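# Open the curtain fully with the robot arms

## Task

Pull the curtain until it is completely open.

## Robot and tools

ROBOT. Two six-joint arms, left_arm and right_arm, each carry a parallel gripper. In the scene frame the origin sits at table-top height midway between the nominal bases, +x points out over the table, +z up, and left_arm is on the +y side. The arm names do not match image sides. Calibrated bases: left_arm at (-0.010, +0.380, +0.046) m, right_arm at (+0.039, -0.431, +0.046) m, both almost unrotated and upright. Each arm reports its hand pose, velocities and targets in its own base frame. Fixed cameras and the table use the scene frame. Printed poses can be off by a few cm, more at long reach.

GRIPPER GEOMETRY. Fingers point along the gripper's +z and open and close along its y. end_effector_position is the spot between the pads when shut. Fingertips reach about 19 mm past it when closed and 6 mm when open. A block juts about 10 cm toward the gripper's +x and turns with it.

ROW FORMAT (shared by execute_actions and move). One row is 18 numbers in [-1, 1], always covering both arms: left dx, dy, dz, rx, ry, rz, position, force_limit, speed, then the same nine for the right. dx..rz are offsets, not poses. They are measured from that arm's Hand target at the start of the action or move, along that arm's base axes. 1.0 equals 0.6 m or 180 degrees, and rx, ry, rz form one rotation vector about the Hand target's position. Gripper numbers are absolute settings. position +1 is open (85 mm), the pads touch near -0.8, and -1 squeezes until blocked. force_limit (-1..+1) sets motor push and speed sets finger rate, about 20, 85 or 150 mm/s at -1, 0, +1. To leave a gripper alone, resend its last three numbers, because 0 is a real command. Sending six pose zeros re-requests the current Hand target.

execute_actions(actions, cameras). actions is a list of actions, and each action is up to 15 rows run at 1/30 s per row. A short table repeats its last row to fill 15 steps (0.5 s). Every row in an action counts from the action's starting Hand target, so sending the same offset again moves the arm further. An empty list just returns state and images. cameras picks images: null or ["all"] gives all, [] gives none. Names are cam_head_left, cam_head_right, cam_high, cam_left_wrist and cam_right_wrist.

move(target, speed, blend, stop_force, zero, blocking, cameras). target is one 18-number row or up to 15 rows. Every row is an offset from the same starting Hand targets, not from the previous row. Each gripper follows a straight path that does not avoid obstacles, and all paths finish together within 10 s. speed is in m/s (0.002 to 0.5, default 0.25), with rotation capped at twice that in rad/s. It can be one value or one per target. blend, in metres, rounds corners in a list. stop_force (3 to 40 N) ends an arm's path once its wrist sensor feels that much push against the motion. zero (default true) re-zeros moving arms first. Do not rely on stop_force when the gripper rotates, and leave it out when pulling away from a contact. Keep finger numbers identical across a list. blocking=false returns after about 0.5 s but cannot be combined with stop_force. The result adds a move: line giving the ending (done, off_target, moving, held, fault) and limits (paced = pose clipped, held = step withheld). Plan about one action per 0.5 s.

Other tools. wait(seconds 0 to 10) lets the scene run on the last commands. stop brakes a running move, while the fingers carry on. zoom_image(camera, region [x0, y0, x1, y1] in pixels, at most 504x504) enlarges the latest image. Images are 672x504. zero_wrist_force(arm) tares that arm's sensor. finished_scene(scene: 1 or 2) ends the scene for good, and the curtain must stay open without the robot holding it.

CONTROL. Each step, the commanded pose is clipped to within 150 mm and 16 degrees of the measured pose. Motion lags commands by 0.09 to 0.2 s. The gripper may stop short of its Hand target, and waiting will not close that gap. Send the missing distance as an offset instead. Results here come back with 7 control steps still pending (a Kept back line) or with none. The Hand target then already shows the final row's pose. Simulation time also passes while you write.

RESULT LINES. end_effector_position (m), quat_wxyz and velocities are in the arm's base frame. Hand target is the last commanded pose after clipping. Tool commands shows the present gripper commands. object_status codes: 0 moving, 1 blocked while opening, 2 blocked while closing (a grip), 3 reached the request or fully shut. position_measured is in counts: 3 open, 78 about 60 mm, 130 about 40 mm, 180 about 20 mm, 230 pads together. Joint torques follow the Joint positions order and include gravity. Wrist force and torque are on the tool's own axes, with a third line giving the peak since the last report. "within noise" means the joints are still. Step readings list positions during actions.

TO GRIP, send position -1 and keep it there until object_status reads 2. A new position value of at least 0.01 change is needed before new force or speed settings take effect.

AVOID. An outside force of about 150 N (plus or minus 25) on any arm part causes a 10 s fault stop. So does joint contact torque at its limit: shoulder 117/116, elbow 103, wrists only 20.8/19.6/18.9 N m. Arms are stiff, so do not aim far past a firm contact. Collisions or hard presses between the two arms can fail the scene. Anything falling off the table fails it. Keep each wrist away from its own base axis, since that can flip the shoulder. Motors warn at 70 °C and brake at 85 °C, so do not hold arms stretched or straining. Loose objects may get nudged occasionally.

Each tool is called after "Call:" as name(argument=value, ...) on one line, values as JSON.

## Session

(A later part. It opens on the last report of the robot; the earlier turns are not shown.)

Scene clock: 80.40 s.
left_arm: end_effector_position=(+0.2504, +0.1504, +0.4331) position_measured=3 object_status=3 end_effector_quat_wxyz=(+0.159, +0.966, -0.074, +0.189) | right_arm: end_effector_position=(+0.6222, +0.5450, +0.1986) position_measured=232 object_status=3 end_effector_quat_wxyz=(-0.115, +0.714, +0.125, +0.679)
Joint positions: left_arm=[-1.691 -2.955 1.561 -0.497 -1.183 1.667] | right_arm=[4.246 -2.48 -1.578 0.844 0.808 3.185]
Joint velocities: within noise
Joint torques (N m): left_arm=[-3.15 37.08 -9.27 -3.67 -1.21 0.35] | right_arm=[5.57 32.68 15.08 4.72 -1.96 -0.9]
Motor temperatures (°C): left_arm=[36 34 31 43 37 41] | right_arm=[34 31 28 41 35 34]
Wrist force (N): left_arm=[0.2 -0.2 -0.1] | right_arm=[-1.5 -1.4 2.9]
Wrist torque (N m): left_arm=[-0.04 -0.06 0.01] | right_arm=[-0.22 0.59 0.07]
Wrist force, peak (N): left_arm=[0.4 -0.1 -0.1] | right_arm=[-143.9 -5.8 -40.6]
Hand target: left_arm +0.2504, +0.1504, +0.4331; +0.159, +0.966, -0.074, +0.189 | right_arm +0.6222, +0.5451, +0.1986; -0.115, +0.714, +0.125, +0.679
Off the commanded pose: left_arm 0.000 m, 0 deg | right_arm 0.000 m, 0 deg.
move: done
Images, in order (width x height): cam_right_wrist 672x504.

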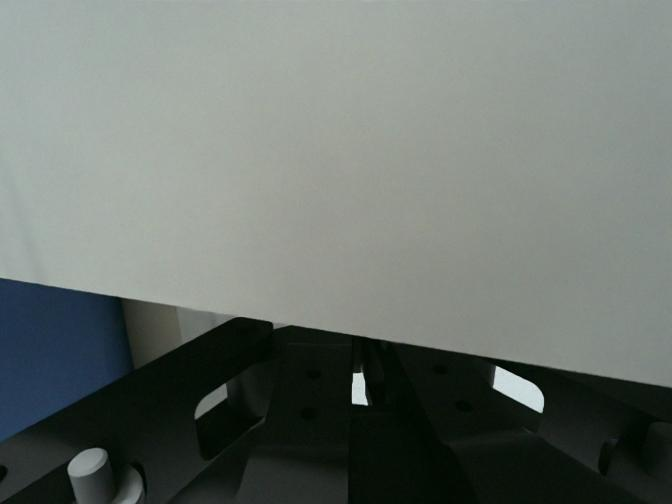

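Call:
move(target=[0,0,0,0,0,0,1,1,1,-0.002,0.365,0,0,0,0,-1,0,0], speed=0.08, stop_force=22, cameras=["cam_head_left","cam_right_wrist"])

Scene clock: 84.43 s.
left_arm: end_effector_position=(+0.2504, +0.1504, +0.4331) position_measured=3 object_status=3 end_effector_quat_wxyz=(+0.159, +0.966, -0.074, +0.189) | right_arm: end_effector_position=(+0.6210, +0.7641, +0.1986) position_measured=232 object_status=3 end_effector_quat_wxyz=(-0.115, +0.714, +0.125, +0.679)
Joint positions: left_arm=[-1.691 -2.955 1.561 -0.497 -1.183 1.667] | right_arm=[4.375 -2.843 -0.76 0.379 0.68 3.2]
Joint velocities: within noise
Joint torques (N m): left_arm=[-2.06 38.21 -6.97 -3.73 -1.4 0.49] | right_arm=[5.39 43.76 38.75 -1.07 -1.08 -1.3]
Motor temperatures (°C): left_arm=[36 34 31 43 37 41] | right_arm=[34 31 28 41 35 34]
Wrist force (N): left_arm=[0.1 -0.1 0.0] | right_arm=[-2.9 0.8 -5.2]
Wrist torque (N m): left_arm=[-0.03 -0.04 0.01] | right_arm=[-0.27 1.01 0.09]
Wrist force, peak (N): left_arm=[0.5 -0.1 0.1] | right_arm=[-3.1 0.9 -5.7]
Hand target: left_arm +0.2504, +0.1504, +0.4331; +0.159, +0.966, -0.074, +0.189 | right_arm +0.6210, +0.7641, +0.1986; -0.115, +0.714, +0.125, +0.679
Off the commanded pose: left_arm 0.000 m, 0 deg | right_arm 0.000 m, 0 deg.
move: done
Images, in order (width x height): cam_head_left 672x504, cam_right_wrist 672x504.

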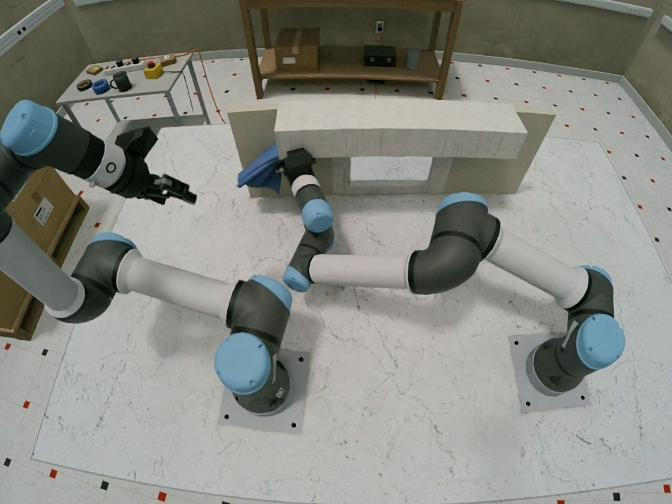

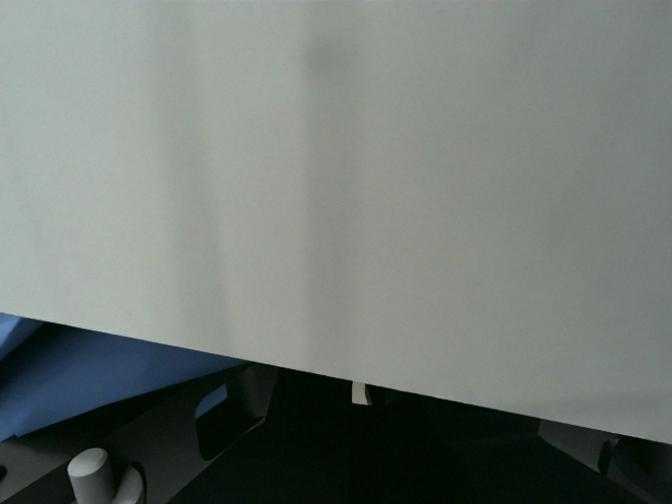

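Call:
move(target=[0,0,0,0,0,0,1,1,1,0,0.05,0,0,0,0,-1,0,0], speed=0.06, stop_force=25, cameras=[])

Call:
move(target=[[0,0,0,0,0,0,1,1,1,-0.005,-0.2,0,0,0,0,-1,0,0],[0,0,0,0,0,0,1,1,1,-0.25,-0.3,-0.02,0,0,0,-1,0,0],[0,0,0,0,0,0,1,1,1,-0.25,-0.6,-0.02,0,0,0,-1,0,0]], speed=[0.08,0.15,0.2], blend=0.02, cameras=["cam_head_left","cam_head_right","cam_right_wrist"])

Call:
zoom_image(camera="cam_head_left", region=[240, 120, 440, 230])

Scene clock: 86.60 s.
left_arm: end_effector_position=(+0.2504, +0.1504, +0.4331) position_measured=3 object_status=3 end_effector_quat_wxyz=(+0.159, +0.966, -0.074, +0.189) | right_arm: end_effector_position=(+0.6210, +0.7941, +0.1986) position_measured=232 object_status=3 end_effector_quat_wxyz=(-0.115, +0.714, +0.125, +0.679)
Joint positions: left_arm=[-1.691 -2.955 1.561 -0.497 -1.183 1.667] | right_arm=[4.388 -2.937 -0.56 0.271 0.667 3.202]
Joint velocities: within noise
Joint torques (N m): left_arm=[-1.94 38.96 -7.4 -3.8 -1.47 0.7] | right_arm=[5.32 46.69 39.47 -0.9 -0.85 -1.25]
Motor temperatures (°C): left_arm=[36 34 31 43 37 41] | right_arm=[34 31 28 41 35 34]
Wrist force (N): left_arm=[0.0 0.0 0.0] | right_arm=[-4.1 1.2 -5.9]
Wrist torque (N m): left_arm=[-0.02 -0.02 0.01] | right_arm=[-0.30 1.03 0.06]
Wrist force, peak (N): left_arm=[0.3 -0.3 -0.2] | right_arm=[-3.1 0.9 -8.4]
Hand target: left_arm +0.2504, +0.1504, +0.4331; +0.159, +0.966, -0.074, +0.189 | right_arm +0.6210, +0.7941, +0.1986; -0.115, +0.714, +0.125, +0.679
Off the commanded pose: left_arm 0.000 m, 0 deg | right_arm 0.000 m, 0 deg.
move: done
No camera images: "cameras" was empty.

Scene clock: 90.67 s.
left_arm: end_effector_position=(+0.2504, +0.1504, +0.4331) position_measured=3 object_status=3 end_effector_quat_wxyz=(+0.159, +0.966, -0.074, +0.189) | right_arm: end_effector_position=(+0.4710, +0.4341, +0.1866) position_measured=232 object_status=3 end_effector_quat_wxyz=(-0.115, +0.714, +0.125, +0.679)
Joint positions: left_arm=[-1.691 -2.955 1.561 -0.497 -1.183 1.667] | right_arm=[4.456 -2.3 -2.147 1.214 0.599 3.212]
Joint velocities: within noise
Joint torques (N m): left_arm=[-2.12 41.41 -4.76 -4 -1.23 0.6] | right_arm=[-8.36 56.79 -6.71 4.34 1.32 -1.33]
Motor temperatures (°C): left_arm=[35 34 31 43 37 41] | right_arm=[34 31 28 41 35 34]
Wrist force (N): left_arm=[0.3 0.0 0.1] | right_arm=[-0.9 -1.2 2.6]
Wrist torque (N m): left_arm=[-0.01 -0.07 0.00] | right_arm=[-0.19 0.51 0.05]
Wrist force, peak (N): left_arm=[0.3 0.0 -0.3] | right_arm=[-4.0 1.3 -6.0]
Hand target: left_arm +0.2504, +0.1504, +0.4331; +0.159, +0.966, -0.074, +0.189 | right_arm +0.4710, +0.4341, +0.1866; -0.115, +0.714, +0.125, +0.679
Off the commanded pose: left_arm 0.000 m, 0 deg | right_arm 0.000 m, 0 deg.
move: done
Images, in order (width x height): cam_head_left 672x504, cam_head_right 672x504, cam_right_wrist 672x504.

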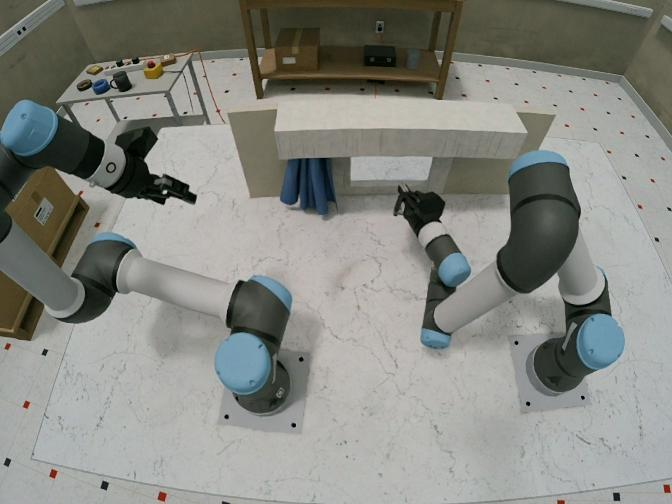

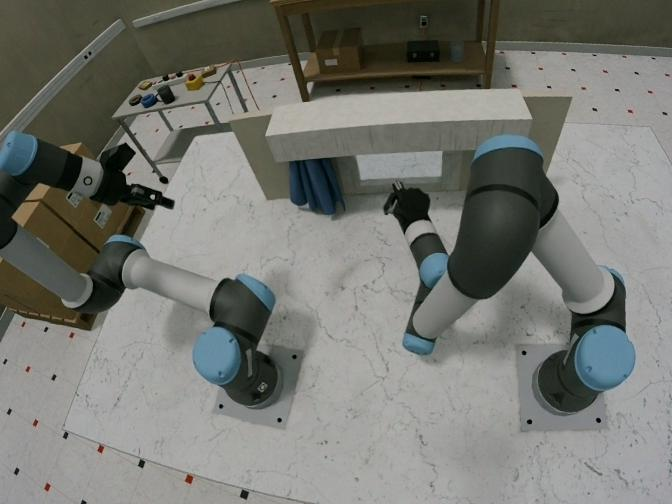

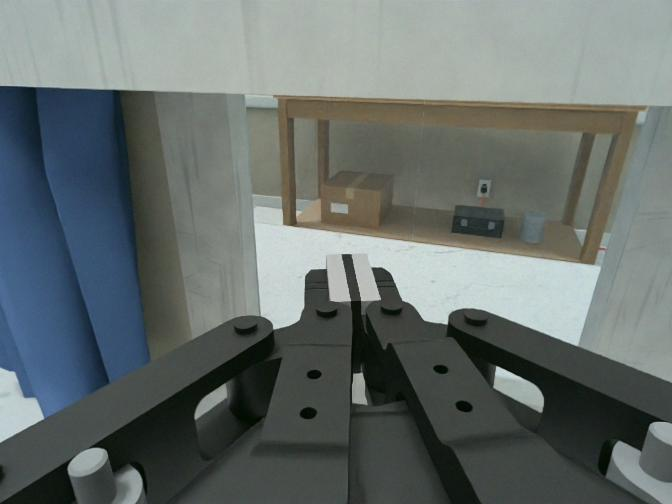

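Scaled by 2.520 from the camera's 672x504 image, which has a finer 960x720 frame.

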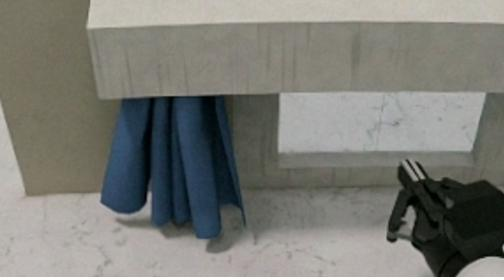

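Call:
wait(seconds=2, cameras=["cam_head_left"])

Call:
zoom_image(camera="cam_head_left", region=[240, 120, 440, 230])

Scene clock: 92.90 s.
left_arm: end_effector_position=(+0.2504, +0.1504, +0.4331) position_measured=3 object_status=3 end_effector_quat_wxyz=(+0.159, +0.966, -0.074, +0.189) | right_arm: end_effector_position=(+0.4710, +0.4341, +0.1866) position_measured=232 object_status=3 end_effector_quat_wxyz=(-0.115, +0.714, +0.125, +0.679)
Joint positions: left_arm=[-1.691 -2.955 1.561 -0.497 -1.183 1.667] | right_arm=[4.456 -2.3 -2.148 1.214 0.599 3.212]
Joint velocities: within noise
Joint torques (N m): left_arm=[-2.53 41.67 -3.25 -4.28 -1.33 0.8] | right_arm=[-7.35 56.21 -5.39 3.74 1.16 -1.37]
Motor temperatures (°C): left_arm=[35 34 31 43 37 41] | right_arm=[34 31 28 41 35 34]
Wrist force (N): left_arm=[0.1 -0.2 0.0] | right_arm=[-1.0 -1.1 2.5]
Wrist torque (N m): left_arm=[-0.05 -0.04 0.01] | right_arm=[-0.17 0.52 0.05]
Wrist force, peak (N): left_arm=[0.2 -0.2 -0.3] | right_arm=[-1.1 -1.4 2.6]
Hand target: left_arm +0.2504, +0.1504, +0.4331; +0.159, +0.966, -0.074, +0.189 | right_arm +0.4710, +0.4341, +0.1866; -0.115, +0.714, +0.125, +0.679
Tool commands: left_gripper/position=+1.0 left_gripper/force_limit=+1.0 left_gripper/speed=+1.0 right_gripper/position=-1.0 right_gripper/force_limit=+0.0 right_gripper/speed=+0.0
Off the commanded pose: left_arm 0.000 m, 0 deg | right_arm 0.000 m, 0 deg.
wait: 2.00 s; at rest from the start
Images, in order (width x height): cam_head_left 672x504.

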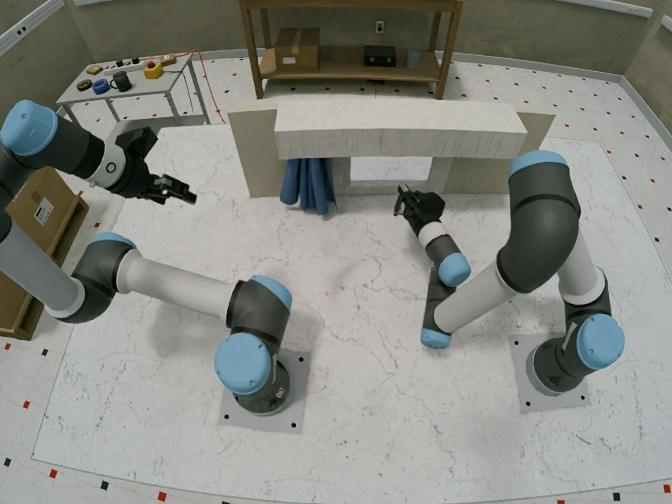

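Scaled by 2.520 from the camera's 672x504 image, which has a finer 960x720 frame.

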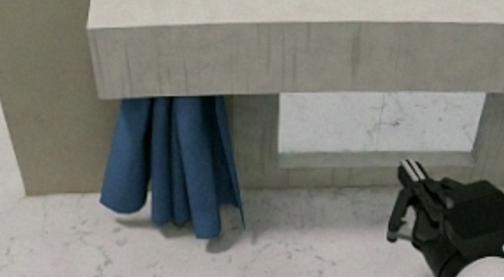

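Call:
finished_scene(scene=2)

The scene is finished: the task was done.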